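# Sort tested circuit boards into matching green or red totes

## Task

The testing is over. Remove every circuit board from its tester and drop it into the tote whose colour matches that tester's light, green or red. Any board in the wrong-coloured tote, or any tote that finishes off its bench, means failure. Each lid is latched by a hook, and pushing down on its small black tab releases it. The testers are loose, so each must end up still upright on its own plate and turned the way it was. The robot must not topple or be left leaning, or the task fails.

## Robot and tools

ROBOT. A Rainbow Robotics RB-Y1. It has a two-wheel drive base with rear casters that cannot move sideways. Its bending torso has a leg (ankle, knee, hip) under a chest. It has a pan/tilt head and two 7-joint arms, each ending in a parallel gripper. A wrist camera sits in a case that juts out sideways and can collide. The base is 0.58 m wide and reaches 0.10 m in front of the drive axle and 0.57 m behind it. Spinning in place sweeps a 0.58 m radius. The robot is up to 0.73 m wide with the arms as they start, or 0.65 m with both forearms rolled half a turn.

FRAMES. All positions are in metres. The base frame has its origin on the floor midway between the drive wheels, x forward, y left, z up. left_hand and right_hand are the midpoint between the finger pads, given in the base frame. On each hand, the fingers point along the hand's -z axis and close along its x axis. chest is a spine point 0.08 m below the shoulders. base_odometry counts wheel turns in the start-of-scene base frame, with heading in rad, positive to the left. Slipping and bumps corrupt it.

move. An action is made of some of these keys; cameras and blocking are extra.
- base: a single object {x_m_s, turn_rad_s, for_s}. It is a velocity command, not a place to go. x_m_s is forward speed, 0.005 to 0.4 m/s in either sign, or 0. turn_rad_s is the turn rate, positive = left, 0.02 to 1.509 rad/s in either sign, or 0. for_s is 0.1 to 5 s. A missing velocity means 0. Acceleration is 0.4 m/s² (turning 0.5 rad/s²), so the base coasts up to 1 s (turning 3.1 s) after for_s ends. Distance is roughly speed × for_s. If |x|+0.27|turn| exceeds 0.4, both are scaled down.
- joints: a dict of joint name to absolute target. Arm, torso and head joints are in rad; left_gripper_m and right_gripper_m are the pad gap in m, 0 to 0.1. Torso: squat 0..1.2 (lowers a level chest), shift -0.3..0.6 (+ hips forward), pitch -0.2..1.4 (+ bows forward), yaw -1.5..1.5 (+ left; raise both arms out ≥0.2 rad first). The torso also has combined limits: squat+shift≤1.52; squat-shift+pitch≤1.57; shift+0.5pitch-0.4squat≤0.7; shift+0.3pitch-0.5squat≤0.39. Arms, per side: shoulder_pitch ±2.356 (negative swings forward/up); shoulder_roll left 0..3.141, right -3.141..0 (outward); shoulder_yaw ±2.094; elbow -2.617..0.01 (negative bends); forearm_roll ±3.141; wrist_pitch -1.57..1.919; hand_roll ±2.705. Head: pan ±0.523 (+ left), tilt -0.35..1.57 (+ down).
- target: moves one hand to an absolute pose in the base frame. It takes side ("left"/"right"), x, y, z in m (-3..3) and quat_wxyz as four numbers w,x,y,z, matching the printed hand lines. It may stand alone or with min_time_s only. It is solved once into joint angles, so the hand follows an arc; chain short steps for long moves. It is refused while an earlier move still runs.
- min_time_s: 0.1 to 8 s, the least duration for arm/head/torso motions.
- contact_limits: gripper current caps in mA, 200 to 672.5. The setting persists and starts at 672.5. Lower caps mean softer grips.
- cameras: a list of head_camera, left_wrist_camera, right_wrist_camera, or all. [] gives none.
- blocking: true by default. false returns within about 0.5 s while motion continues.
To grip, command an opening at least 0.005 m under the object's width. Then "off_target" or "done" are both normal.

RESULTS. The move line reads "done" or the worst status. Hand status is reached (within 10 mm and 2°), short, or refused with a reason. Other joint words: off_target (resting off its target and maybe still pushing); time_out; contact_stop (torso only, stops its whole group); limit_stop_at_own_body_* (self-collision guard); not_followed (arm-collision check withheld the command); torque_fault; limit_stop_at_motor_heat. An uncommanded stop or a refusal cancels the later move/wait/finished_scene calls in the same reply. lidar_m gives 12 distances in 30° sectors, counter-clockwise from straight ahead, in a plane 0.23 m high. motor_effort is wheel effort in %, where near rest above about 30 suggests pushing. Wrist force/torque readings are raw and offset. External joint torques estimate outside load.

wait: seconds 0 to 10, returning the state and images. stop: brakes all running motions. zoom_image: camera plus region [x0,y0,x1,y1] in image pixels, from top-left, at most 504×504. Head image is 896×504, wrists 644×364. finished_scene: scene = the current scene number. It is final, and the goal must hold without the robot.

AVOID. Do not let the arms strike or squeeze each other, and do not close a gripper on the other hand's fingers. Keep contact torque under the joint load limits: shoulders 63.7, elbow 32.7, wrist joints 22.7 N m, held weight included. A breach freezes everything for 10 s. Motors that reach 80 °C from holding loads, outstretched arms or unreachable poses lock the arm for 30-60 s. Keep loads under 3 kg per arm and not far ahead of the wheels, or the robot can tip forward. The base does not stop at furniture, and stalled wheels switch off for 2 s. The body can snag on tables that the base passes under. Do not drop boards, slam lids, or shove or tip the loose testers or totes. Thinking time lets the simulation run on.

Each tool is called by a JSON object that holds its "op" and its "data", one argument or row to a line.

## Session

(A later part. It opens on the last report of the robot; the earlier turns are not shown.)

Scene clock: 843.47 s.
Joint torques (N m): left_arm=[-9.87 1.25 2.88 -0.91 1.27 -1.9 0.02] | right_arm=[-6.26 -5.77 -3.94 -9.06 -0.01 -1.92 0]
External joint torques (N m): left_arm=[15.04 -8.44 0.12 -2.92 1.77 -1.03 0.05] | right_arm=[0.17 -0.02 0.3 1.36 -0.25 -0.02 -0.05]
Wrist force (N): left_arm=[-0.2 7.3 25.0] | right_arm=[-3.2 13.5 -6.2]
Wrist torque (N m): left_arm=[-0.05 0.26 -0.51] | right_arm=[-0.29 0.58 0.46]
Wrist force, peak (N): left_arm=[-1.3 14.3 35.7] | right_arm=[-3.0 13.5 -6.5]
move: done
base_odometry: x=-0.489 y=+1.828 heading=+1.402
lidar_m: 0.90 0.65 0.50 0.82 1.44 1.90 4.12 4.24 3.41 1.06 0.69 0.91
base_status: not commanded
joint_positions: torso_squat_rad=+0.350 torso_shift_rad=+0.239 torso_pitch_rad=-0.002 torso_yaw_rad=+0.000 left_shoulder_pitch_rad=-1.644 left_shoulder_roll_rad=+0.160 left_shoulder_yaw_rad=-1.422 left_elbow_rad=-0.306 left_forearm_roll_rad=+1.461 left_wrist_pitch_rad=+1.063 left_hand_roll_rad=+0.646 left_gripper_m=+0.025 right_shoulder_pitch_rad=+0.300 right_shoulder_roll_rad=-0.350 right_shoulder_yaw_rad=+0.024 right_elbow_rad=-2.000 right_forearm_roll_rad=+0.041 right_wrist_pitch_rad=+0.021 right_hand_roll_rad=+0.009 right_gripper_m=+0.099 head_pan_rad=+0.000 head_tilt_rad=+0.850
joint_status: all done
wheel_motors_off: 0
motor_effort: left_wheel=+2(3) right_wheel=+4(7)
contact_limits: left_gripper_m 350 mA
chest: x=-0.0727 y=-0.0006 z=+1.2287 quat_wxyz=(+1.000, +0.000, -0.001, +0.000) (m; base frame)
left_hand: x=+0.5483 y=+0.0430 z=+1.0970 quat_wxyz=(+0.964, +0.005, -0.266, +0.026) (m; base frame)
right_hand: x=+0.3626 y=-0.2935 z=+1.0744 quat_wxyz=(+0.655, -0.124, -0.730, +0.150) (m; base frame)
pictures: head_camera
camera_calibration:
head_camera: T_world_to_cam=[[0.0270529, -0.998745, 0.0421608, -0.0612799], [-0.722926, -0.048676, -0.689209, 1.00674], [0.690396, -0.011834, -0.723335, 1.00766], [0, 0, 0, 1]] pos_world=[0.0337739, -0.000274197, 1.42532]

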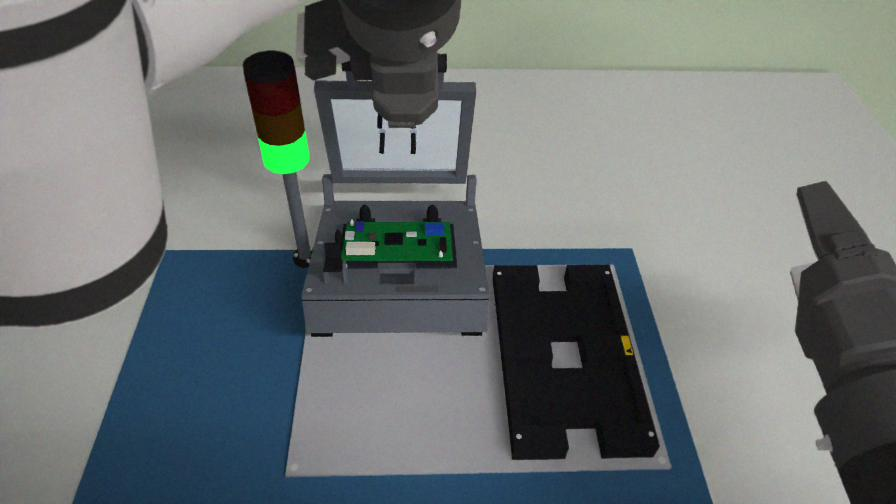

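{"op": "move", "data": {
  "joints": {"left_gripper_m":0.036}
}}

{"op": "move", "data": {
  "target": {"side":"left","x":0.54,"y":0.043,"z":1.112,"quat_wxyz":[0.9659,0.007,-0.2588,0.026]},
  "min_time_s": 1.5
}}

Scene clock: 853.97 s.
Joint torques (N m): left_arm=[-7.71 3.74 2.44 0.01 1.39 -0.62 0.09] | right_arm=[-6.13 -5.66 -3.98 -9.29 -0.03 -1.97 0.07]
External joint torques (N m): left_arm=[17.19 -5.95 -0.32 -2 1.88 0.26 0.12] | right_arm=[0.29 0.09 0.27 1.13 -0.27 -0.07 0.02]
Wrist force (N): left_arm=[2.5 3.5 24.1] | right_arm=[-3.3 13.0 -6.3]
Wrist torque (N m): left_arm=[0.72 -0.53 -0.42] | right_arm=[-0.24 0.57 0.45]
Wrist force, peak (N): left_arm=[3.3 2.2 26.8] | right_arm=[-3.4 13.5 -6.2]
move: done
base_odometry: x=-0.489 y=+1.828 heading=+1.402
lidar_m: 0.90 0.65 0.50 0.83 1.45 1.90 4.12 4.24 3.41 1.05 0.68 0.91
base_status: not commanded
joint_positions: torso_squat_rad=+0.350 torso_shift_rad=+0.239 torso_pitch_rad=-0.002 torso_yaw_rad=+0.000 left_shoulder_pitch_rad=-1.644 left_shoulder_roll_rad=+0.159 left_shoulder_yaw_rad=-1.422 left_elbow_rad=-0.306 left_forearm_roll_rad=+1.461 left_wrist_pitch_rad=+1.063 left_hand_roll_rad=+0.646 left_gripper_m=+0.036 right_shoulder_pitch_rad=+0.300 right_shoulder_roll_rad=-0.350 right_shoulder_yaw_rad=+0.024 right_elbow_rad=-2.000 right_forearm_roll_rad=+0.041 right_wrist_pitch_rad=+0.021 right_hand_roll_rad=+0.009 right_gripper_m=+0.099 head_pan_rad=+0.000 head_tilt_rad=+0.850
joint_status: all done
wheel_motors_off: 0
motor_effort: left_wheel=+0(4) right_wheel=+3(5)
contact_limits: left_gripper_m 350 mA
chest: x=-0.0726 y=-0.0007 z=+1.2287 quat_wxyz=(+1.000, +0.000, -0.001, +0.000) (m; base frame)
left_hand: x=+0.5483 y=+0.0423 z=+1.0971 quat_wxyz=(+0.964, +0.005, -0.266, +0.026) (m; base frame)
right_hand: x=+0.3627 y=-0.2936 z=+1.0743 quat_wxyz=(+0.656, -0.124, -0.730, +0.150) (m; base frame)
pictures: head_camera, left_wrist_camera, right_wrist_camera
camera_calibration:
head_camera: T_world_to_cam=[[0.0269832, -0.998749, 0.0420907, -0.0612807], [-0.722979, -0.0485762, -0.68916, 1.00674], [0.690343, -0.011835, -0.723386, 1.00766], [0, 0, 0, 1]] pos_world=[0.0338742, -0.000374562, 1.42532]
left_wrist_camera: T_world_to_cam=[[0.862854, 0.062549, 0.501568, -1.02738], [-0.18784, -0.881565, 0.433082, -0.300586], [0.469253, -0.467901, -0.748912, 0.653186], [0, 0, 0, 1]] pos_world=[0.523507, 0.104902, 1.13466]
right_wrist_camera: T_world_to_cam=[[0.126481, -0.357529, -0.925297, 0.845695], [-0.457518, 0.806623, -0.374214, 0.838011], [0.880159, 0.470671, -0.0615534, -0.0431633], [0, 0, 0, 1]] pos_world=[0.314431, -0.353283, 1.09346]

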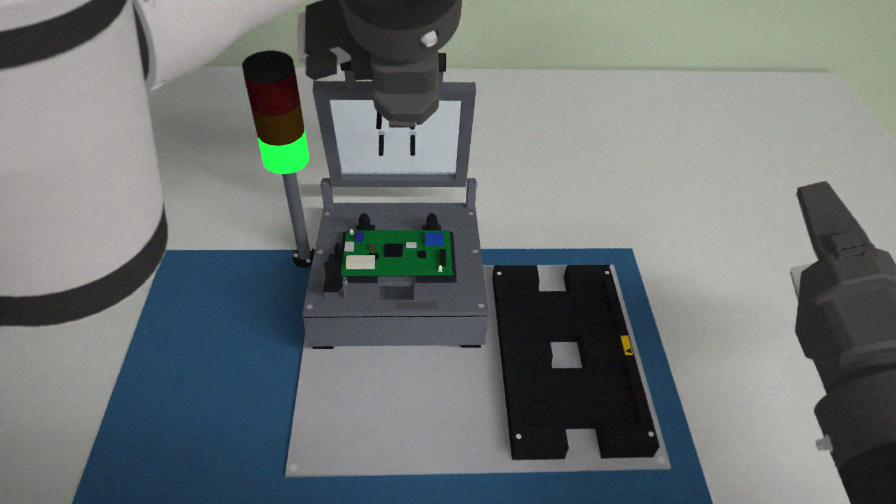

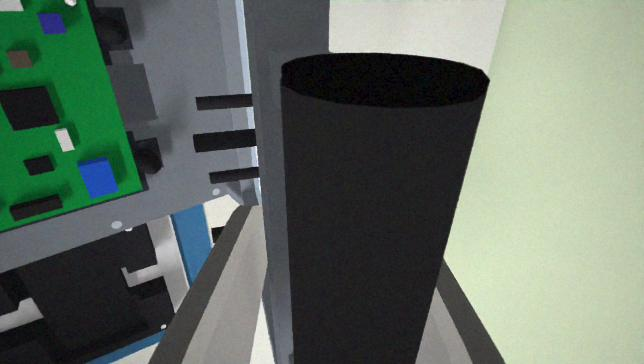

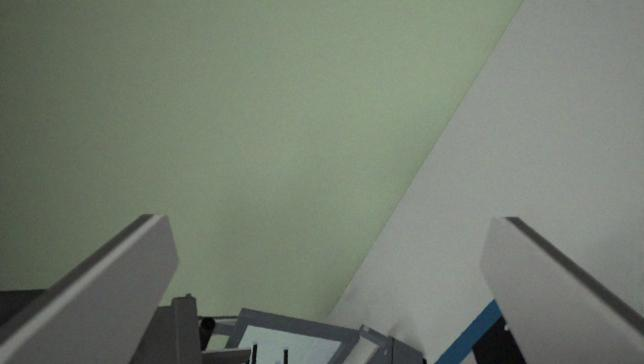

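Scene clock: 855.80 s.
Joint torques (N m): left_arm=[-24.02 10.8 2.15 1.19 -0.01 -0.47 0.44] | right_arm=[-5.9 -5.73 -4.2 -9.2 -0.09 -1.83 0.08]
External joint torques (N m): left_arm=[0.85 0.96 -1.49 -0.9 0.52 0.32 0.47] | right_arm=[0.49 0.01 0.05 1.23 -0.32 0.07 0.03]
Wrist force (N): left_arm=[-5.1 0.6 -9.3] | right_arm=[-3.8 12.9 -6.1]
Wrist torque (N m): left_arm=[-0.08 -0.61 -0.20] | right_arm=[-0.24 0.51 0.48]
Wrist force, peak (N): left_arm=[2.6 3.0 24.2] | right_arm=[-3.7 13.4 -6.3]
move: done
base_odometry: x=-0.489 y=+1.828 heading=+1.402
lidar_m: 0.90 0.65 0.50 0.82 1.44 1.90 4.12 4.24 3.41 1.05 0.68 0.90
base_status: not commanded
joint_positions: torso_squat_rad=+0.350 torso_shift_rad=+0.240 torso_pitch_rad=+0.000 torso_yaw_rad=+0.000 left_shoulder_pitch_rad=-1.672 left_shoulder_roll_rad=+0.216 left_shoulder_yaw_rad=-1.423 left_elbow_rad=-0.408 left_forearm_roll_rad=+1.465 left_wrist_pitch_rad=+1.129 left_hand_roll_rad=+0.693 left_gripper_m=+0.036 right_shoulder_pitch_rad=+0.300 right_shoulder_roll_rad=-0.350 right_shoulder_yaw_rad=+0.024 right_elbow_rad=-2.000 right_forearm_roll_rad=+0.041 right_wrist_pitch_rad=+0.021 right_hand_roll_rad=+0.009 right_gripper_m=+0.099 head_pan_rad=+0.000 head_tilt_rad=+0.850
joint_status: all done
wheel_motors_off: 0
motor_effort: left_wheel=+0(2) right_wheel=+4(6)
contact_limits: left_gripper_m 350 mA
chest: x=-0.0719 y=-0.0007 z=+1.2287 quat_wxyz=(+1.000, +0.000, +0.000, +0.000) (m; base frame)
left_hand: x=+0.5407 y=+0.0428 z=+1.1109 quat_wxyz=(+0.968, +0.010, -0.251, +0.027) (m; base frame)
left_hand_status: reached (checked arc, planned for 1.5 s): 1 mm and 1.0 deg off.
right_hand: x=+0.3632 y=-0.2937 z=+1.0737 quat_wxyz=(+0.656, -0.123, -0.729, +0.150) (m; base frame)
pictures: head_camera, left_wrist_camera, right_wrist_camera
camera_calibration:
head_camera: T_world_to_cam=[[0.0269627, -0.998754, 0.0419869, -0.0611508], [-0.723859, -0.0484748, -0.688243, 1.00605], [0.689421, -0.0118356, -0.724264, 1.00811], [0, 0, 0, 1]] pos_world=[0.034876, -0.000374933, 1.42511]
left_wrist_camera: T_world_to_cam=[[0.877715, 0.0623508, 0.475109, -1.00641], [-0.170365, -0.886113, 0.431021, -0.314577], [0.447875, -0.459256, -0.767132, 0.698679], [0, 0, 0, 1]] pos_world=[0.516828, 0.104872, 1.14972]
right_wrist_camera: T_world_to_cam=[[0.125282, -0.357523, -0.925463, 0.845583], [-0.457925, 0.806667, -0.373621, 0.837636], [0.880119, 0.470601, -0.0626583, -0.042487], [0, 0, 0, 1]] pos_world=[0.315032, -0.353384, 1.09285]

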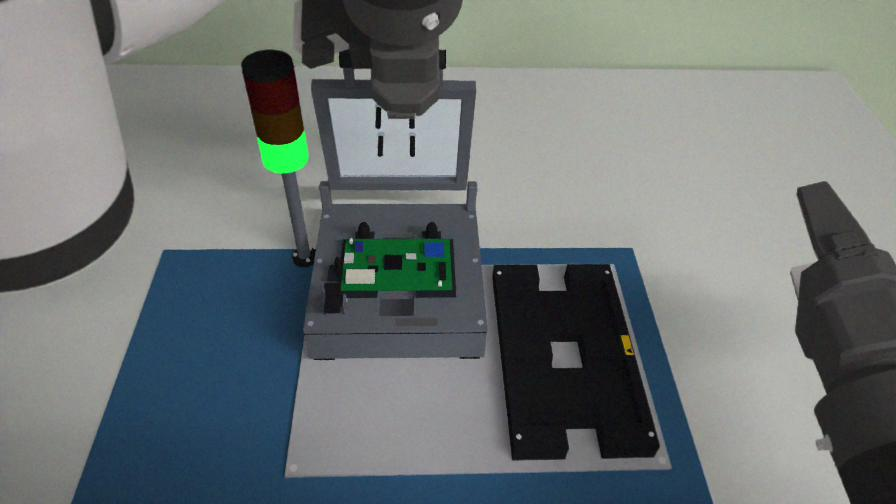

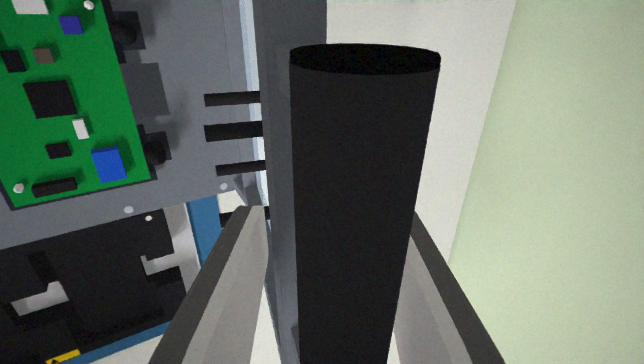

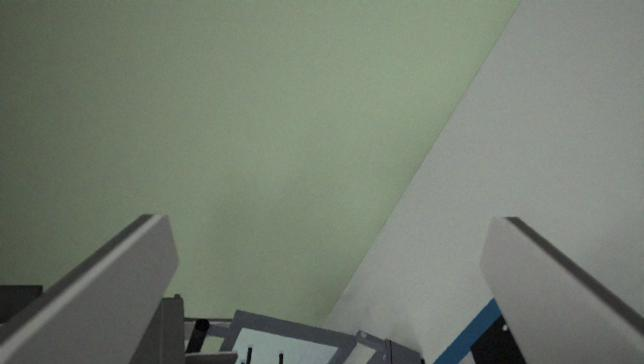

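{"op": "move", "data": {
  "target": {"side":"left","x":0.515,"y":0.043,"z":1.155,"quat_wxyz":[0.9659,0.007,-0.2588,0.026]},
  "min_time_s": 2,
  "cameras": ["head_camera","left_wrist_camera"]
}}

{"op": "move", "data": {
  "target": {"side":"left","x":0.40,"y":0.11,"z":1.17,"quat_wxyz":[1,0,0,0]},
  "min_time_s": 2,
  "cameras": ["head_camera","right_wrist_camera","left_wrist_camera"]
}}

{"op": "zoom_image", "data": {
  "camera": "right_wrist_camera",
  "region": [180, 240, 480, 364]
}}

Scene clock: 867.10 s.
Joint torques (N m): left_arm=[-23.07 10.24 5.84 1.87 -0.59 -0.3 0.31] | right_arm=[-6.25 -5.74 -4.17 -9.18 0.01 -1.94 0.17]
External joint torques (N m): left_arm=[0.99 0.57 -1.37 -0.71 0.12 0.33 0.33] | right_arm=[0.15 0.01 0.07 1.24 -0.23 -0.04 0.12]
Wrist force (N): left_arm=[-5.4 0.5 -9.3] | right_arm=[-3.3 13.1 -6.0]
Wrist torque (N m): left_arm=[-0.07 -0.64 -0.20] | right_arm=[-0.25 0.55 0.45]
Wrist force, peak (N): left_arm=[-9.9 -1.8 -12.1] | right_arm=[-3.5 13.4 -6.2]
move: done
base_odometry: x=-0.489 y=+1.828 heading=+1.402
lidar_m: 0.90 0.67 0.50 0.83 1.44 1.90 4.12 4.24 3.41 1.04 0.67 0.91
base_status: not commanded
joint_positions: torso_squat_rad=+0.350 torso_shift_rad=+0.240 torso_pitch_rad=+0.000 torso_yaw_rad=+0.000 left_shoulder_pitch_rad=-1.733 left_shoulder_roll_rad=+0.454 left_shoulder_yaw_rad=-1.435 left_elbow_rad=-0.874 left_forearm_roll_rad=+1.430 left_wrist_pitch_rad=+1.212 left_hand_roll_rad=+0.942 left_gripper_m=+0.036 right_shoulder_pitch_rad=+0.300 right_shoulder_roll_rad=-0.350 right_shoulder_yaw_rad=+0.024 right_elbow_rad=-2.000 right_forearm_roll_rad=+0.041 right_wrist_pitch_rad=+0.021 right_hand_roll_rad=+0.009 right_gripper_m=+0.099 head_pan_rad=+0.000 head_tilt_rad=+0.850
joint_status: all done
wheel_motors_off: 0
motor_effort: left_wheel=-1(2) right_wheel=+4(5)
contact_limits: left_gripper_m 350 mA
chest: x=-0.0718 y=-0.0007 z=+1.2286 quat_wxyz=(+1.000, +0.000, +0.000, +0.000) (m; base frame)
left_hand: x=+0.5148 y=+0.0427 z=+1.1549 quat_wxyz=(+0.966, +0.007, -0.257, +0.026) (m; base frame)
left_hand_status: reached (checked arc, planned for 2.0 s): 0 mm and 0.2 deg off.
right_hand: x=+0.3633 y=-0.2937 z=+1.0737 quat_wxyz=(+0.656, -0.123, -0.729, +0.150) (m; base frame)
pictures: head_camera, left_wrist_camera
camera_calibration:
head_camera: T_world_to_cam=[[0.0269686, -0.998754, 0.0419829, -0.061148], [-0.723956, -0.0484746, -0.688141, 1.00598], [0.689319, -0.0118356, -0.724361, 1.00818], [0, 0, 0, 1]] pos_world=[0.0349762, -0.000374934, 1.42511]
left_wrist_camera: T_world_to_cam=[[0.871656, 0.0618426, 0.486201, -1.01422], [-0.179124, -0.883187, 0.433468, -0.336435], [0.456214, -0.464925, -0.758758, 0.730309], [0, 0, 0, 1]] pos_world=[0.490608, 0.105126, 1.19308]

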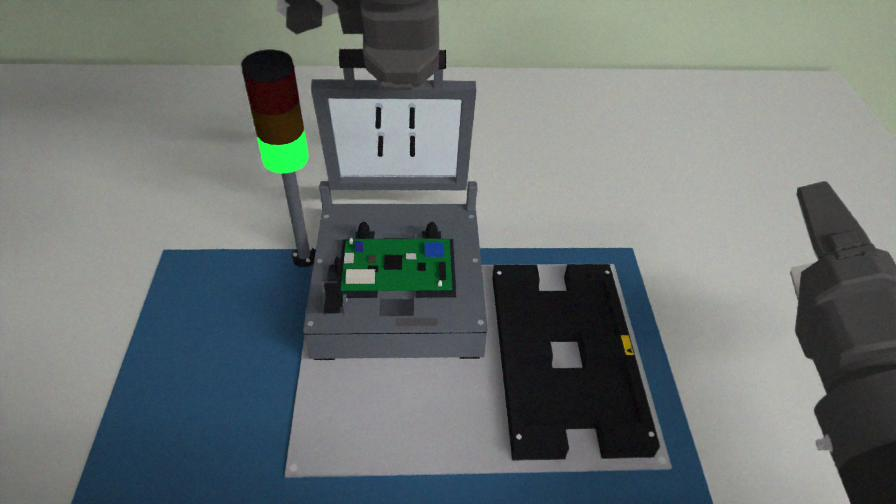

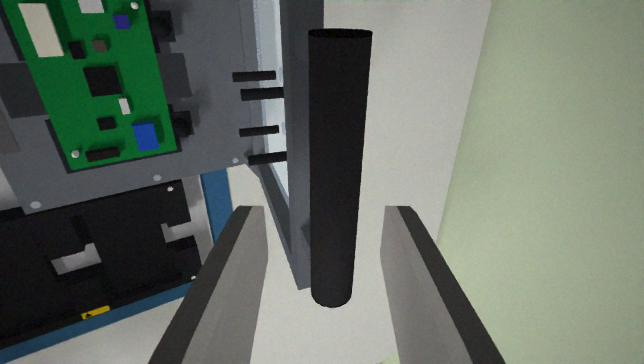

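Scene clock: 869.43 s.
Joint torques (N m): left_arm=[-20.26 9.23 9.16 1.19 0.31 0.22 -0.19] | right_arm=[-6.1 -5.9 -4.06 -9.19 0.08 -1.97 0.02]
External joint torques (N m): left_arm=[2.59 0.72 0.96 -0.75 0.28 0.28 -0.19] | right_arm=[0.3 -0.16 0.19 1.24 -0.16 -0.07 -0.03]
Wrist force (N): left_arm=[-2.4 0.4 -10.5] | right_arm=[-3.2 12.9 -6.1]
Wrist torque (N m): left_arm=[-0.05 -0.49 -0.24] | right_arm=[-0.22 0.59 0.47]
Wrist force, peak (N): left_arm=[-4.1 0.2 -10.3] | right_arm=[-3.4 13.5 -6.3]
move: done
base_odometry: x=-0.489 y=+1.828 heading=+1.402
lidar_m: 0.90 0.66 0.51 0.83 1.45 1.89 4.12 4.25 3.41 1.05 0.68 0.91
base_status: not commanded
joint_positions: torso_squat_rad=+0.350 torso_shift_rad=+0.240 torso_pitch_rad=+0.000 torso_yaw_rad=+0.000 left_shoulder_pitch_rad=-1.714 left_shoulder_roll_rad=+0.689 left_shoulder_yaw_rad=-1.334 left_elbow_rad=-1.036 left_forearm_roll_rad=+1.808 left_wrist_pitch_rad=+1.649 left_hand_roll_rad=+0.759 left_gripper_m=+0.036 right_shoulder_pitch_rad=+0.300 right_shoulder_roll_rad=-0.350 right_shoulder_yaw_rad=+0.024 right_elbow_rad=-2.000 right_forearm_roll_rad=+0.041 right_wrist_pitch_rad=+0.021 right_hand_roll_rad=+0.009 right_gripper_m=+0.099 head_pan_rad=+0.000 head_tilt_rad=+0.850
joint_status: all done
wheel_motors_off: 0
motor_effort: left_wheel=+0(2) right_wheel=+3(6)
contact_limits: left_gripper_m 350 mA
chest: x=-0.0718 y=-0.0007 z=+1.2286 quat_wxyz=(+1.000, +0.000, +0.000, +0.000) (m; base frame)
left_hand: x=+0.4000 y=+0.1099 z=+1.1701 quat_wxyz=(+1.000, +0.000, +0.000, +0.000) (m; base frame)
left_hand_status: reached (checked arc, planned for 2.0 s): 0 mm and 0.0 deg off.
right_hand: x=+0.3633 y=-0.2937 z=+1.0737 quat_wxyz=(+0.656, -0.123, -0.729, +0.150) (m; base frame)
pictures: head_camera, left_wrist_camera, right_wrist_camera
camera_calibration:
head_camera: T_world_to_cam=[[0.0269686, -0.998754, 0.0419829, -0.061148], [-0.723956, -0.0484746, -0.688141, 1.00598], [0.689319, -0.0118356, -0.724361, 1.00818], [0, 0, 0, 1]] pos_world=[0.0349762, -0.000374934, 1.42511]
left_wrist_camera: T_world_to_cam=[[0.9998, 0.0152657, -0.0129431, -0.387813], [0.019642, -0.872542, 0.488144, -0.448823], [-0.00384157, -0.4883, -0.872667, 1.14531], [0, 0, 0, 1]] pos_world=[0.400951, 0.173557, 1.21354]
right_wrist_camera: T_world_to_cam=[[0.125158, -0.357493, -0.925491, 0.845663], [-0.457969, 0.806683, -0.373533, 0.83756], [0.880113, 0.470597, -0.0627579, -0.0423776], [0, 0, 0, 1]] pos_world=[0.315032, -0.353384, 1.09285]

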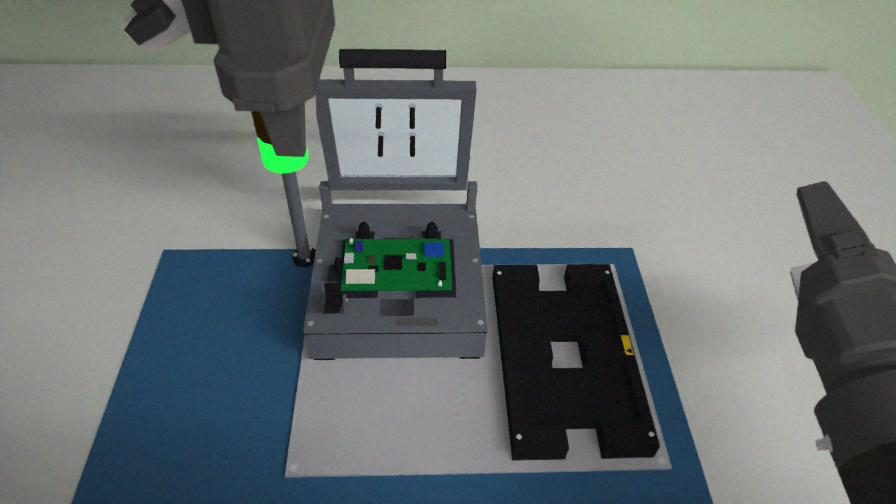

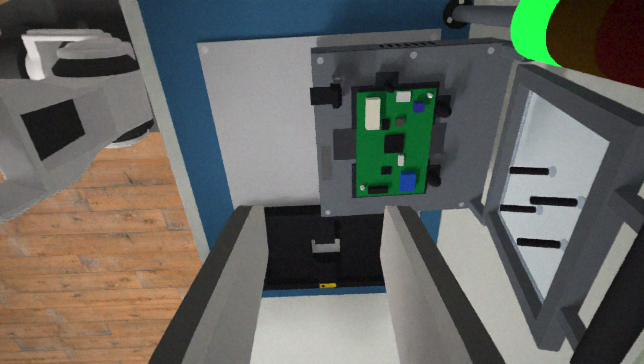

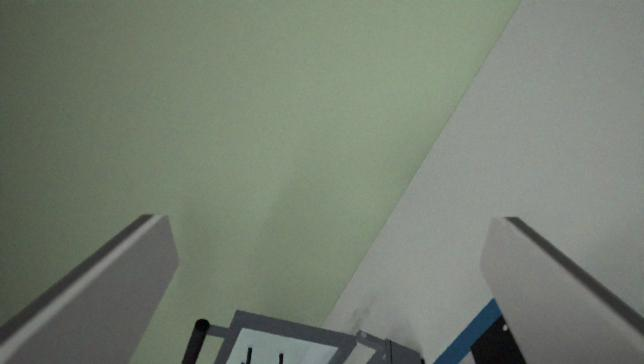

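Scaled by 1.680 from the camera's 644x364 image, which has a finer 1265x715 frame.

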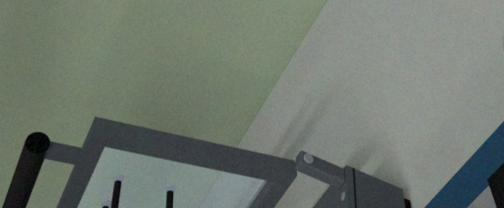

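{"op": "move", "data": {
  "joints": {"left_gripper_m":0.088},
  "contact_limits": {"left_gripper_m":400},
  "cameras": []
}}

{"op": "move", "data": {
  "target": {"side":"left","x":0.4655,"y":0.053,"z":1.05,"quat_wxyz":[0.9999,0,0,0.0115]},
  "min_time_s": 1.5,
  "cameras": ["left_wrist_camera"]
}}

{"op": "move", "data": {
  "target": {"side":"left","x":0.4655,"y":0.053,"z":0.98,"quat_wxyz":[0.9999,0,0,0.0115]},
  "min_time_s": 1.5,
  "cameras": ["left_wrist_camera","head_camera"]
}}

Scene clock: 890.03 s.
Joint torques (N m): left_arm=[-20.37 9.48 9.5 1.14 0.34 0.2 -0.2] | right_arm=[-6.03 -5.65 -4.33 -9.24 0.09 -1.96 0.07]
External joint torques (N m): left_arm=[2.49 0.96 1.3 -0.8 0.32 0.26 -0.2] | right_arm=[0.37 0.1 -0.08 1.18 -0.14 -0.06 0.02]
Wrist force (N): left_arm=[-2.4 0.5 -10.7] | right_arm=[-3.1 13.1 -6.1]
Wrist torque (N m): left_arm=[-0.05 -0.51 -0.24] | right_arm=[-0.26 0.58 0.44]
Wrist force, peak (N): left_arm=[-2.3 0.4 -10.8] | right_arm=[-3.6 13.4 -6.3]
move: done
base_odometry: x=-0.489 y=+1.828 heading=+1.402
lidar_m: 0.90 0.65 0.50 0.82 1.45 1.90 4.12 4.24 3.41 1.06 0.68 0.90
base_status: not commanded
joint_positions: torso_squat_rad=+0.350 torso_shift_rad=+0.240 torso_pitch_rad=+0.000 torso_yaw_rad=+0.000 left_shoulder_pitch_rad=-1.714 left_shoulder_roll_rad=+0.689 left_shoulder_yaw_rad=-1.334 left_elbow_rad=-1.036 left_forearm_roll_rad=+1.808 left_wrist_pitch_rad=+1.649 left_hand_roll_rad=+0.759 left_gripper_m=+0.088 right_shoulder_pitch_rad=+0.300 right_shoulder_roll_rad=-0.350 right_shoulder_yaw_rad=+0.024 right_elbow_rad=-2.000 right_forearm_roll_rad=+0.041 right_wrist_pitch_rad=+0.021 right_hand_roll_rad=+0.009 right_gripper_m=+0.099 head_pan_rad=+0.000 head_tilt_rad=+0.850
joint_status: all done
wheel_motors_off: 0
motor_effort: left_wheel=-1(2) right_wheel=+4(5)
contact_limits: left_gripper_m 400 mA
chest: x=-0.0718 y=-0.0007 z=+1.2286 quat_wxyz=(+1.000, +0.000, +0.000, +0.000) (m; base frame)
left_hand: x=+0.4000 y=+0.1099 z=+1.1701 quat_wxyz=(+1.000, +0.000, +0.000, +0.000) (m; base frame)
right_hand: x=+0.3633 y=-0.2937 z=+1.0737 quat_wxyz=(+0.656, -0.123, -0.729, +0.150) (m; base frame)
pictures: none
No camera images: "cameras" was empty.

Scene clock: 891.87 s.
Joint torques (N m): left_arm=[-23.02 8.21 1.8 2.19 0.18 -0.43 0.06] | right_arm=[-6.22 -5.64 -4.1 -9.16 -0.06 -1.93 0.12]
External joint torques (N m): left_arm=[1.46 -0.91 -0.91 0.78 0.19 -0.13 0.07] | right_arm=[0.17 0.11 0.15 1.27 -0.3 -0.03 0.07]
Wrist force (N): left_arm=[-2.8 0.8 -10.2] | right_arm=[-3.4 12.8 -6.2]
Wrist torque (N m): left_arm=[-0.08 -0.52 -0.24] | right_arm=[-0.22 0.55 0.46]
Wrist force, peak (N): left_arm=[-2.7 0.9 -10.9] | right_arm=[-3.2 13.5 -6.3]
move: short
base_odometry: x=-0.489 y=+1.828 heading=+1.402
lidar_m: 0.90 0.66 0.50 0.83 1.44 1.90 4.12 4.24 3.40 1.06 0.68 0.90
base_status: not commanded
joint_positions: torso_squat_rad=+0.350 torso_shift_rad=+0.240 torso_pitch_rad=+0.000 torso_yaw_rad=+0.000 left_shoulder_pitch_rad=-1.597 left_shoulder_roll_rad=+0.175 left_shoulder_yaw_rad=-1.384 left_elbow_rad=-0.267 left_forearm_roll_rad=+1.702 left_wrist_pitch_rad=+1.378 left_hand_roll_rad=+0.462 left_gripper_m=+0.088 right_shoulder_pitch_rad=+0.300 right_shoulder_roll_rad=-0.350 right_shoulder_yaw_rad=+0.024 right_elbow_rad=-2.000 right_forearm_roll_rad=+0.041 right_wrist_pitch_rad=+0.021 right_hand_roll_rad=+0.009 right_gripper_m=+0.099 head_pan_rad=+0.000 head_tilt_rad=+0.850
joint_status: all done
wheel_motors_off: 0
motor_effort: left_wheel=+0(2) right_wheel=+4(5)
contact_limits: left_gripper_m 400 mA
chest: x=-0.0718 y=-0.0007 z=+1.2286 quat_wxyz=(+1.000, +0.000, +0.000, +0.000) (m; base frame)
left_hand: x=+0.4649 y=+0.0531 z=+1.0501 quat_wxyz=(+0.998, -0.018, -0.056, +0.011) (m; base frame)
left_hand_status: short (checked arc, as near as the solve gets, planned for 1.5 s): 1 mm and 6.7 deg off. The place is met; only the turn is off.
right_hand: x=+0.3633 y=-0.2937 z=+1.0737 quat_wxyz=(+0.656, -0.123, -0.729, +0.150) (m; base frame)
pictures: left_wrist_camera
camera_calibration:
left_wrist_camera: T_world_to_cam=[[0.994354, 0.0398733, 0.0983388, -0.56902], [-0.0171814, -0.853995, 0.519998, -0.458446], [0.104715, -0.518752, -0.848488, 0.938917], [0, 0, 0, 1]] pos_world=[0.459612, 0.118243, 1.09101]

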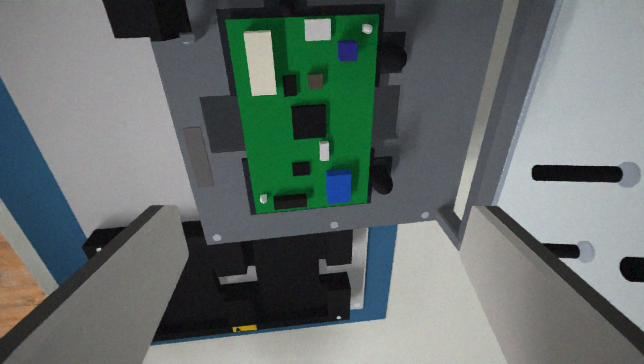

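Scene clock: 893.70 s.
Joint torques (N m): left_arm=[-21.68 6.06 1.5 2.05 -0.04 -0.68 0.4] | right_arm=[-6.02 -5.59 -4.24 -9.15 -0.06 -1.93 0.11]
External joint torques (N m): left_arm=[2.5 -1.98 -1.17 0.75 -0.01 -0.3 0.41] | right_arm=[0.38 0.16 0.01 1.28 -0.3 -0.03 0.06]
Wrist force (N): left_arm=[-3.2 1.1 -10.1] | right_arm=[-3.5 13.1 -6.2]
Wrist torque (N m): left_arm=[-0.09 -0.54 -0.21] | right_arm=[-0.25 0.54 0.47]
Wrist force, peak (N): left_arm=[-3.3 1.0 -10.4] | right_arm=[-3.1 13.6 -6.3]
move: short
base_odometry: x=-0.489 y=+1.828 heading=+1.402
lidar_m: 0.90 0.66 0.50 0.82 1.44 1.90 4.12 4.25 3.40 1.07 0.68 0.91
base_status: not commanded
joint_positions: torso_squat_rad=+0.350 torso_shift_rad=+0.240 torso_pitch_rad=+0.000 torso_yaw_rad=+0.000 left_shoulder_pitch_rad=-1.467 left_shoulder_roll_rad=+0.132 left_shoulder_yaw_rad=-1.415 left_elbow_rad=-0.267 left_forearm_roll_rad=+1.666 left_wrist_pitch_rad=+1.209 left_hand_roll_rad=+0.469 left_gripper_m=+0.088 right_shoulder_pitch_rad=+0.300 right_shoulder_roll_rad=-0.350 right_shoulder_yaw_rad=+0.024 right_elbow_rad=-2.000 right_forearm_roll_rad=+0.041 right_wrist_pitch_rad=+0.021 right_hand_roll_rad=+0.009 right_gripper_m=+0.099 head_pan_rad=+0.000 head_tilt_rad=+0.850
joint_status: all done
wheel_motors_off: 0
motor_effort: left_wheel=+2(2) right_wheel=+3(6)
contact_limits: left_gripper_m 400 mA
chest: x=-0.0718 y=-0.0007 z=+1.2286 quat_wxyz=(+1.000, +0.000, +0.000, +0.000) (m; base frame)
left_hand: x=+0.4649 y=+0.0532 z=+0.9804 quat_wxyz=(+0.997, -0.024, -0.074, +0.011) (m; base frame)
left_hand_status: short (checked arc, as near as the solve gets, planned for 1.5 s): 1 mm and 8.9 deg off. The place is met; only the turn is off.
right_hand: x=+0.3633 y=-0.2937 z=+1.0737 quat_wxyz=(+0.656, -0.123, -0.729, +0.150) (m; base frame)
pictures: head_camera, left_wrist_camera
camera_calibration:
head_camera: T_world_to_cam=[[0.0269686, -0.998754, 0.0419829, -0.061148], [-0.723956, -0.0484746, -0.688141, 1.00598], [0.689319, -0.0118356, -0.724361, 1.00818], [0, 0, 0, 1]] pos_world=[0.0349762, -0.000374934, 1.42511]
left_wrist_camera: T_world_to_cam=[[0.99008, 0.0413472, 0.134283, -0.595543], [-0.0362856, -0.848057, 0.528661, -0.422041], [0.135739, -0.52829, -0.838144, 0.855694], [0, 0, 0, 1]] pos_world=[0.458171, 0.118764, 1.02028]

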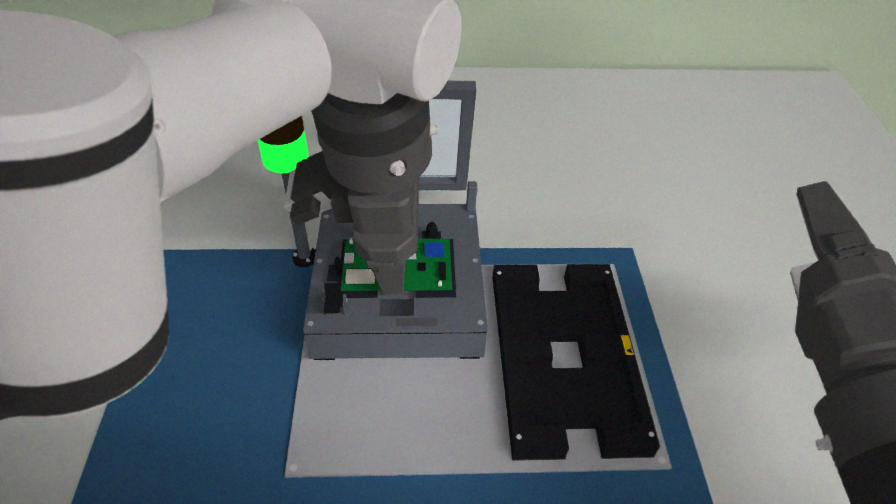

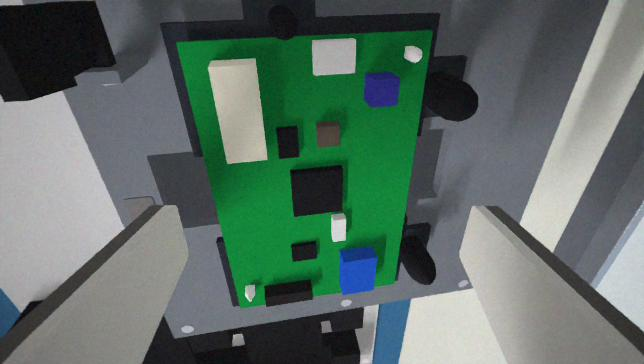

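{"op": "move", "data": {
  "target": {"side":"left","x":0.42,"y":0.06,"z":1.09,"quat_wxyz":[0.9999,0,0,0.0115]},
  "cameras": []
}}

{"op": "move", "data": {
  "base": {"x_m_s":0.1,"for_s":0.75},
  "cameras": ["left_wrist_camera","head_camera"]
}}

Scene clock: 900.03 s.
Joint torques (N m): left_arm=[-21.72 8.24 6.87 0.87 0.3 -0.18 0.02] | right_arm=[-6.11 -5.83 -3.86 -9.22 -0.04 -1.94 0.05]
External joint torques (N m): left_arm=[2.23 -0.82 0.58 -0.51 0.27 -0.15 0.02] | right_arm=[0.29 -0.08 0.39 1.2 -0.28 -0.04 0]
Wrist force (N): left_arm=[-2.0 0.6 -9.9] | right_arm=[-3.2 13.3 -6.2]
Wrist torque (N m): left_arm=[-0.09 -0.45 -0.25] | right_arm=[-0.28 0.58 0.47]
Wrist force, peak (N): left_arm=[-3.4 0.4 -11.6] | right_arm=[-3.6 13.5 -6.3]
move: done
base_odometry: x=-0.489 y=+1.828 heading=+1.402
lidar_m: 0.90 0.67 0.50 0.83 1.45 1.89 4.12 4.25 3.41 1.06 0.67 0.90
base_status: not commanded
joint_positions: torso_squat_rad=+0.350 torso_shift_rad=+0.240 torso_pitch_rad=+0.000 torso_yaw_rad=+0.000 left_shoulder_pitch_rad=-1.631 left_shoulder_roll_rad=+0.400 left_shoulder_yaw_rad=-1.364 left_elbow_rad=-0.714 left_forearm_roll_rad=+1.734 left_wrist_pitch_rad=+1.550 left_hand_roll_rad=+0.700 left_gripper_m=+0.088 right_shoulder_pitch_rad=+0.300 right_shoulder_roll_rad=-0.350 right_shoulder_yaw_rad=+0.024 right_elbow_rad=-2.000 right_forearm_roll_rad=+0.041 right_wrist_pitch_rad=+0.021 right_hand_roll_rad=+0.009 right_gripper_m=+0.099 head_pan_rad=+0.000 head_tilt_rad=+0.850
joint_status: all done
wheel_motors_off: 0
motor_effort: left_wheel=-1(2) right_wheel=+2(5)
contact_limits: left_gripper_m 400 mA
chest: x=-0.0717 y=-0.0007 z=+1.2286 quat_wxyz=(+1.000, +0.000, +0.000, +0.000) (m; base frame)
left_hand: x=+0.4192 y=+0.0600 z=+1.0902 quat_wxyz=(+1.000, +0.002, +0.008, +0.011) (m; base frame)
left_hand_status: reached (checked arc, planned for 0.8 s): 1 mm and 1.0 deg off.
right_hand: x=+0.3633 y=-0.2937 z=+1.0736 quat_wxyz=(+0.656, -0.123, -0.729, +0.150) (m; base frame)
pictures: none
No camera images: "cameras" was empty.

Scene clock: 901.33 s.
Joint torques (N m): left_arm=[-22.29 8.32 6.88 1.06 0.02 -0.5 -0.07] | right_arm=[-5.92 -5.74 -4.43 -9.2 -0.03 -1.92 0.12]
External joint torques (N m): left_arm=[1.66 -0.75 0.59 -0.32 -0.02 -0.46 -0.07] | right_arm=[0.47 0.01 -0.19 1.23 -0.27 -0.02 0.07]
Wrist force (N): left_arm=[-2.3 0.6 -10.5] | right_arm=[-3.4 12.9 -6.2]
Wrist torque (N m): left_arm=[-0.10 -0.45 -0.24] | right_arm=[-0.23 0.57 0.46]
Wrist force, peak (N): left_arm=[-5.1 0.9 -10.4] | right_arm=[-3.3 13.3 -6.5]
move: done
base_odometry: x=-0.476 y=+1.903 heading=+1.402
lidar_m: 0.82 0.66 0.47 0.57 1.45 1.91 4.20 4.32 3.40 1.07 0.65 0.89
base_status: done (sent for 0.77 of 0.77 s)
joint_positions: torso_squat_rad=+0.350 torso_shift_rad=+0.240 torso_pitch_rad=+0.000 torso_yaw_rad=+0.000 left_shoulder_pitch_rad=-1.631 left_shoulder_roll_rad=+0.400 left_shoulder_yaw_rad=-1.364 left_elbow_rad=-0.714 left_forearm_roll_rad=+1.734 left_wrist_pitch_rad=+1.550 left_hand_roll_rad=+0.700 left_gripper_m=+0.088 right_shoulder_pitch_rad=+0.300 right_shoulder_roll_rad=-0.350 right_shoulder_yaw_rad=+0.024 right_elbow_rad=-2.000 right_forearm_roll_rad=+0.041 right_wrist_pitch_rad=+0.021 right_hand_roll_rad=+0.009 right_gripper_m=+0.099 head_pan_rad=+0.000 head_tilt_rad=+0.850
joint_status: not commanded
wheel_motors_off: 0
motor_effort: left_wheel=-2(18) right_wheel=+0(23)
contact_limits: left_gripper_m 400 mA
chest: x=-0.0717 y=-0.0007 z=+1.2286 quat_wxyz=(+1.000, +0.000, +0.000, +0.000) (m; base frame)
left_hand: x=+0.4192 y=+0.0600 z=+1.0900 quat_wxyz=(+1.000, +0.002, +0.008, +0.011) (m; base frame)
right_hand: x=+0.3634 y=-0.2937 z=+1.0736 quat_wxyz=(+0.656, -0.123, -0.729, +0.150) (m; base frame)
pictures: head_camera, left_wrist_camera
camera_calibration:
head_camera: T_world_to_cam=[[0.0269793, -0.998754, 0.0419791, -0.0611483], [-0.724103, -0.0484772, -0.687986, 1.00591], [0.689164, -0.0118358, -0.724509, 1.00826], [0, 0, 0, 1]] pos_world=[0.0351764, -0.000374924, 1.42511]
left_wrist_camera: T_world_to_cam=[[0.998874, 0.0374071, -0.0291782, -0.390549], [0.0468668, -0.873481, 0.484597, -0.461254], [-0.00735918, -0.485419, -0.874251, 1.05416], [0, 0, 0, 1]] pos_world=[0.419484, 0.123419, 1.13372]

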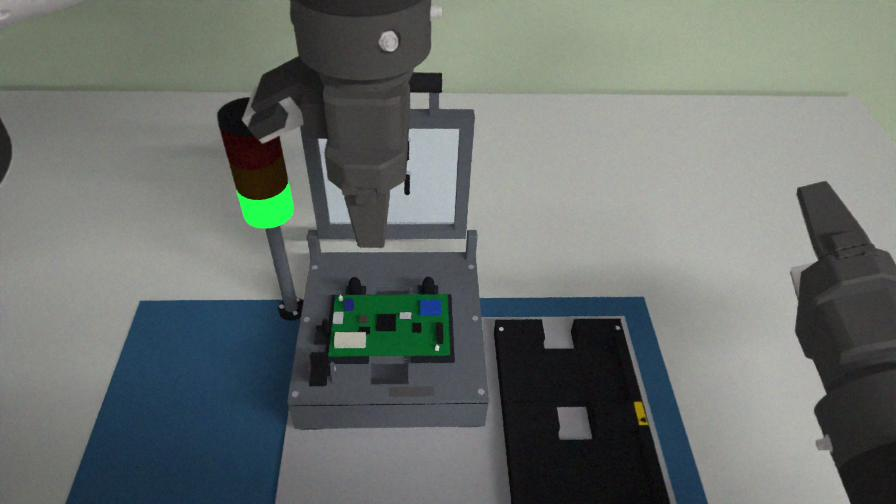

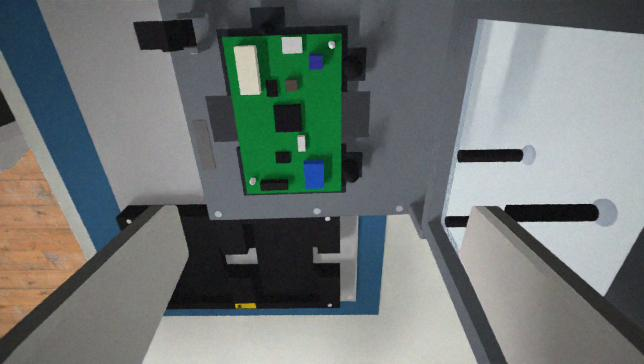

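{"op": "move", "data": {
  "target": {"side":"left","x":0.392,"y":0.0525,"z":0.985,"quat_wxyz":[0.9997,0,0,0.025]},
  "min_time_s": 2,
  "cameras": ["left_wrist_camera"]
}}

{"op": "zoom_image", "data": {
  "camera": "left_wrist_camera",
  "region": [100, 0, 540, 364]
}}

Scene clock: 911.00 s.
Joint torques (N m): left_arm=[-20.89 8.86 6.53 0.03 0.01 -0.36 0.38] | right_arm=[-5.96 -5.84 -4.17 -9.2 -0.02 -1.94 0.1]
External joint torques (N m): left_arm=[2.09 1.18 -1.23 -0.76 -0.02 -0.3 0.38] | right_arm=[0.43 -0.09 0.08 1.23 -0.26 -0.04 0.05]
Wrist force (N): left_arm=[-2.2 0.3 -10.5] | right_arm=[-3.3 13.2 -6.1]
Wrist torque (N m): left_arm=[-0.05 -0.46 -0.23] | right_arm=[-0.26 0.56 0.44]
Wrist force, peak (N): left_arm=[-11.8 -7.8 0.7] | right_arm=[-3.5 13.3 -6.5]
move: done
base_odometry: x=-0.476 y=+1.903 heading=+1.402
lidar_m: 0.82 0.67 0.47 0.58 1.44 1.91 4.20 4.32 3.40 1.06 0.65 0.88
base_status: not commanded
joint_positions: torso_squat_rad=+0.350 torso_shift_rad=+0.240 torso_pitch_rad=+0.000 torso_yaw_rad=+0.000 left_shoulder_pitch_rad=-1.446 left_shoulder_roll_rad=+0.417 left_shoulder_yaw_rad=-1.444 left_elbow_rad=-0.952 left_forearm_roll_rad=+1.629 left_wrist_pitch_rad=+1.327 left_hand_roll_rad=+0.898 left_gripper_m=+0.088 right_shoulder_pitch_rad=+0.300 right_shoulder_roll_rad=-0.350 right_shoulder_yaw_rad=+0.024 right_elbow_rad=-2.000 right_forearm_roll_rad=+0.041 right_wrist_pitch_rad=+0.021 right_hand_roll_rad=+0.009 right_gripper_m=+0.099 head_pan_rad=+0.000 head_tilt_rad=+0.850
joint_status: all done
wheel_motors_off: 0
motor_effort: left_wheel=-3(4) right_wheel=+1(2)
contact_limits: left_gripper_m 400 mA
chest: x=-0.0718 y=-0.0007 z=+1.2286 quat_wxyz=(+1.000, +0.000, +0.000, +0.000) (m; base frame)
left_hand: x=+0.3919 y=+0.0523 z=+0.9854 quat_wxyz=(+1.000, +0.000, +0.000, +0.025) (m; base frame)
left_hand_status: reached (checked arc, planned for 2.0 s): 0 mm and 0.0 deg off.
right_hand: x=+0.3633 y=-0.2937 z=+1.0737 quat_wxyz=(+0.656, -0.123, -0.729, +0.150) (m; base frame)
pictures: left_wrist_camera
camera_calibration:
left_wrist_camera: T_world_to_cam=[[0.997822, 0.0648457, -0.0120575, -0.383813], [0.0624551, -0.870143, 0.488826, -0.426373], [0.0212065, -0.488514, -0.872298, 0.945833], [0, 0, 0, 1]] pos_world=[0.389549, 0.115937, 1.02884]

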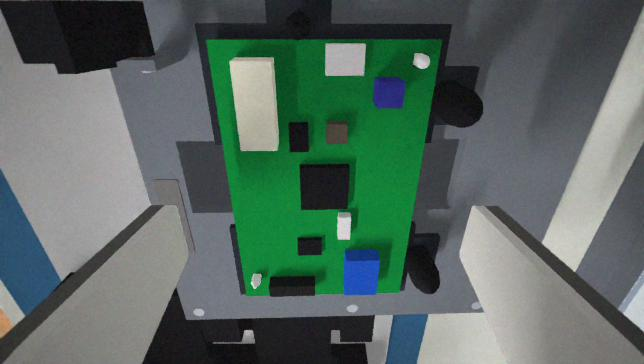

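Scaled by 1.145 from the camera's 644x364 image, which has a finer 920x520 frame.

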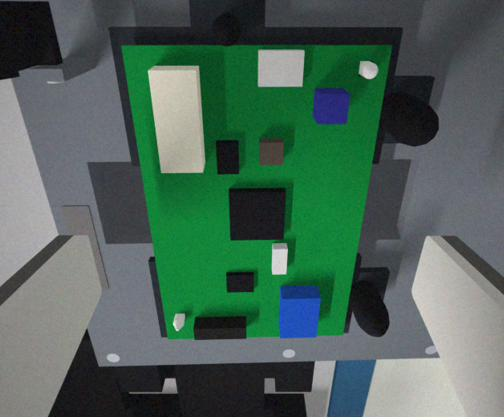

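{"op": "move", "data": {
  "target": {"side":"left","x":0.392,"y":0.056,"z":0.95,"quat_wxyz":[0.9997,0,0,0.025]},
  "min_time_s": 1.5,
  "cameras": ["left_wrist_camera"]
}}

{"op": "move", "data": {
  "target": {"side":"left","x":0.392,"y":0.056,"z":0.926,"quat_wxyz":[0.9997,0,0,0.025]},
  "min_time_s": 1.5,
  "cameras": ["left_wrist_camera"]
}}

{"op": "move", "data": {
  "joints": {"left_gripper_m":0.05},
  "cameras": ["left_wrist_camera","head_camera"]
}}

Scene clock: 920.43 s.
Joint torques (N m): left_arm=[-20.54 5.49 5.88 1.62 0.03 -0.41 -0.28] | right_arm=[-5.94 -6.07 -4.23 -9.12 0.03 -1.97 0.12]
External joint torques (N m): left_arm=[2.36 -1.78 -1.34 0.97 0 -0.34 -0.28] | right_arm=[0.46 -0.32 0.01 1.31 -0.2 -0.07 0.07]
Wrist force (N): left_arm=[-2.0 0.5 -10.2] | right_arm=[-3.5 13.0 -6.3]
Wrist torque (N m): left_arm=[-0.04 -0.43 -0.24] | right_arm=[-0.24 0.53 0.46]
Wrist force, peak (N): left_arm=[-2.2 0.6 -10.6] | right_arm=[-3.3 13.5 -6.4]
move: done
base_odometry: x=-0.476 y=+1.903 heading=+1.402
lidar_m: 0.83 0.67 0.47 0.58 1.45 1.90 4.20 4.31 3.40 1.07 0.65 0.88
base_status: not commanded
joint_positions: torso_squat_rad=+0.350 torso_shift_rad=+0.240 torso_pitch_rad=+0.000 torso_yaw_rad=+0.000 left_shoulder_pitch_rad=-1.387 left_shoulder_roll_rad=+0.372 left_shoulder_yaw_rad=-1.468 left_elbow_rad=-0.882 left_forearm_roll_rad=+1.604 left_wrist_pitch_rad=+1.268 left_hand_roll_rad=+0.863 left_gripper_m=+0.088 right_shoulder_pitch_rad=+0.300 right_shoulder_roll_rad=-0.350 right_shoulder_yaw_rad=+0.024 right_elbow_rad=-2.000 right_forearm_roll_rad=+0.041 right_wrist_pitch_rad=+0.021 right_hand_roll_rad=+0.009 right_gripper_m=+0.099 head_pan_rad=+0.000 head_tilt_rad=+0.850
joint_status: all done
wheel_motors_off: 0
motor_effort: left_wheel=-2(4) right_wheel=+1(2)
contact_limits: left_gripper_m 400 mA
chest: x=-0.0718 y=-0.0007 z=+1.2286 quat_wxyz=(+1.000, +0.000, +0.000, +0.000) (m; base frame)
left_hand: x=+0.3920 y=+0.0561 z=+0.9503 quat_wxyz=(+1.000, +0.000, -0.001, +0.025) (m; base frame)
left_hand_status: reached (checked arc, planned for 1.5 s): 0 mm and 0.1 deg off.
right_hand: x=+0.3633 y=-0.2937 z=+1.0737 quat_wxyz=(+0.656, -0.123, -0.729, +0.150) (m; base frame)
pictures: left_wrist_camera
camera_calibration:
left_wrist_camera: T_world_to_cam=[[0.997776, 0.0657347, -0.0110748, -0.385653], [0.0627456, -0.870017, 0.489013, -0.40623], [0.0225099, -0.48862, -0.872206, 0.916484], [0, 0, 0, 1]] pos_world=[0.389654, 0.119737, 0.993744]

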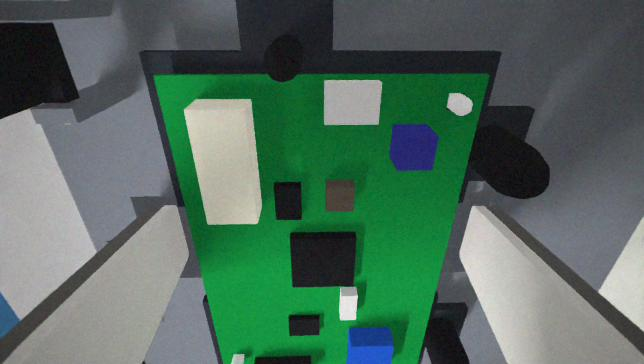

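Scene clock: 922.27 s.
Joint torques (N m): left_arm=[-18.14 7.96 2.59 2.96 -1.05 0.86 -0.49] | right_arm=[-5.96 -5.62 -4.22 -9.15 -0.06 -1.92 0]
External joint torques (N m): left_arm=[4.68 1.05 -4.02 2.37 -1.07 0.93 -0.49] | right_arm=[0.44 0.13 0.02 1.28 -0.3 -0.02 -0.05]
Wrist force (N): left_arm=[-2.2 -7.1 -7.7] | right_arm=[-3.4 13.2 -6.4]
Wrist torque (N m): left_arm=[-0.11 -0.34 0.14] | right_arm=[-0.27 0.56 0.47]
Wrist force, peak (N): left_arm=[-2.1 -7.1 -7.8] | right_arm=[-3.5 13.5 -6.1]
move: done
base_odometry: x=-0.476 y=+1.903 heading=+1.402
lidar_m: 0.82 0.67 0.47 0.58 1.45 1.91 4.19 4.31 3.41 1.06 0.65 0.88
base_status: not commanded
joint_positions: torso_squat_rad=+0.350 torso_shift_rad=+0.240 torso_pitch_rad=+0.000 torso_yaw_rad=+0.000 left_shoulder_pitch_rad=-1.349 left_shoulder_roll_rad=+0.320 left_shoulder_yaw_rad=-1.479 left_elbow_rad=-0.798 left_forearm_roll_rad=+1.593 left_wrist_pitch_rad=+1.231 left_hand_roll_rad=+0.823 left_gripper_m=+0.088 right_shoulder_pitch_rad=+0.300 right_shoulder_roll_rad=-0.350 right_shoulder_yaw_rad=+0.024 right_elbow_rad=-2.000 right_forearm_roll_rad=+0.041 right_wrist_pitch_rad=+0.021 right_hand_roll_rad=+0.009 right_gripper_m=+0.099 head_pan_rad=+0.000 head_tilt_rad=+0.850
joint_status: all done
wheel_motors_off: 0
motor_effort: left_wheel=-2(4) right_wheel=+1(3)
contact_limits: left_gripper_m 400 mA
chest: x=-0.0718 y=-0.0008 z=+1.2286 quat_wxyz=(+1.000, +0.000, +0.000, +0.000) (m; base frame)
left_hand: x=+0.3920 y=+0.0552 z=+0.9266 quat_wxyz=(+1.000, -0.001, -0.001, +0.025) (m; base frame)
left_hand_status: reached (checked arc, planned for 1.5 s): 1 mm and 0.1 deg off.
right_hand: x=+0.3633 y=-0.2937 z=+1.0737 quat_wxyz=(+0.656, -0.123, -0.729, +0.150) (m; base frame)
pictures: left_wrist_camera
camera_calibration:
left_wrist_camera: T_world_to_cam=[[0.997841, 0.0647385, -0.0110721, -0.385775], [0.0618484, -0.869476, 0.490088, -0.396052], [0.0221006, -0.489714, -0.871603, 0.895032], [0, 0, 0, 1]] pos_world=[0.389657, 0.118926, 0.969941]

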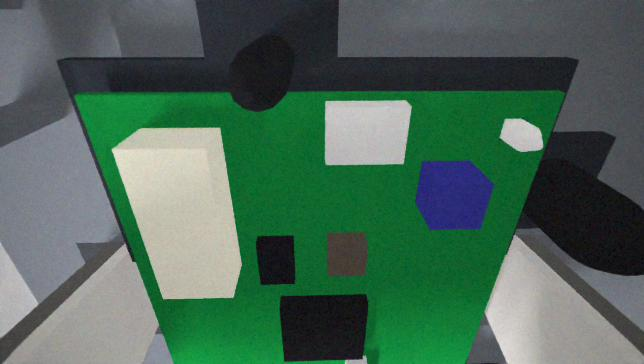

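Scene clock: 923.20 s.
Joint torques (N m): left_arm=[-19.39 8.51 3.15 2.86 -1.01 0.81 -0.52] | right_arm=[-5.87 -5.83 -4.4 -9.15 0.03 -2.03 0.03]
External joint torques (N m): left_arm=[3.41 1.61 -3.46 2.28 -1.03 0.88 -0.52] | right_arm=[0.53 -0.08 -0.16 1.28 -0.21 -0.13 -0.02]
Wrist force (N): left_arm=[-4.5 -6.3 -8.9] | right_arm=[-3.2 13.0 -6.2]
Wrist torque (N m): left_arm=[-0.12 -0.45 0.03] | right_arm=[-0.24 0.57 0.46]
Wrist force, peak (N): left_arm=[-4.1 -6.6 -9.6] | right_arm=[-3.7 13.4 -6.2]
move: off_target
base_odometry: x=-0.476 y=+1.903 heading=+1.402
lidar_m: 0.82 0.67 0.47 0.59 1.45 1.90 4.20 4.31 3.40 1.07 0.65 0.88
base_status: not commanded
joint_positions: torso_squat_rad=+0.350 torso_shift_rad=+0.240 torso_pitch_rad=+0.000 torso_yaw_rad=+0.000 left_shoulder_pitch_rad=-1.349 left_shoulder_roll_rad=+0.320 left_shoulder_yaw_rad=-1.479 left_elbow_rad=-0.798 left_forearm_roll_rad=+1.593 left_wrist_pitch_rad=+1.231 left_hand_roll_rad=+0.823 left_gripper_m=+0.071 right_shoulder_pitch_rad=+0.300 right_shoulder_roll_rad=-0.350 right_shoulder_yaw_rad=+0.024 right_elbow_rad=-2.000 right_forearm_roll_rad=+0.041 right_wrist_pitch_rad=+0.021 right_hand_roll_rad=+0.009 right_gripper_m=+0.099 head_pan_rad=+0.000 head_tilt_rad=+0.850
joint_status: left_gripper_m off_target (ended at +0.071, target +0.050)
wheel_motors_off: 0
motor_effort: left_wheel=-2(3) right_wheel=+0(2)
contact_limits: left_gripper_m 400 mA
chest: x=-0.0718 y=-0.0008 z=+1.2286 quat_wxyz=(+1.000, +0.000, +0.000, +0.000) (m; base frame)
left_hand: x=+0.3919 y=+0.0552 z=+0.9264 quat_wxyz=(+1.000, -0.001, -0.001, +0.025) (m; base frame)
right_hand: x=+0.3633 y=-0.2937 z=+1.0737 quat_wxyz=(+0.656, -0.123, -0.729, +0.150) (m; base frame)
pictures: head_camera, left_wrist_camera
camera_calibration:
head_camera: T_world_to_cam=[[0.0268274, -0.998758, 0.0419876, -0.0612501], [-0.723962, -0.0483755, -0.688141, 1.00598], [0.689317, -0.0119364, -0.724361, 1.00818], [0, 0, 0, 1]] pos_world=[0.0349764, -0.000475461, 1.42511]
left_wrist_camera: T_world_to_cam=[[0.997841, 0.0646818, -0.0113825, -0.385362], [0.0619514, -0.869478, 0.490071, -0.396058], [0.0218019, -0.489718, -0.871608, 0.894932], [0, 0, 0, 1]] pos_world=[0.389555, 0.118826, 0.969741]

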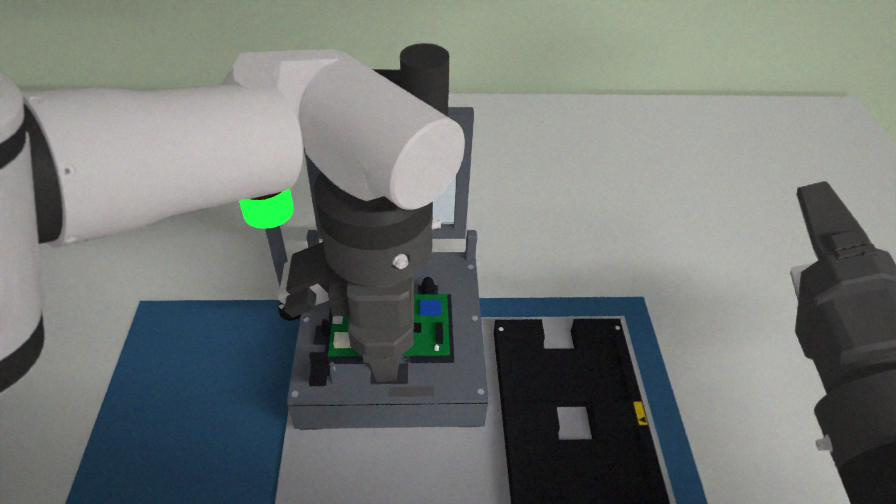

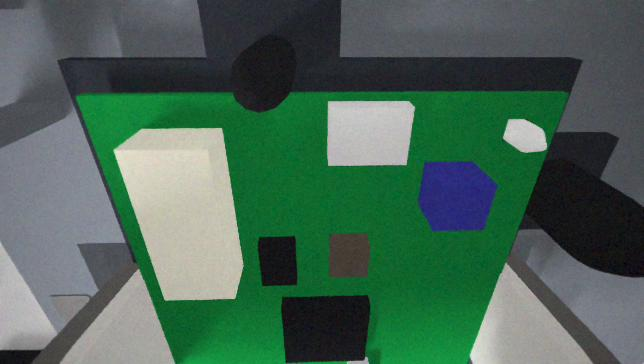

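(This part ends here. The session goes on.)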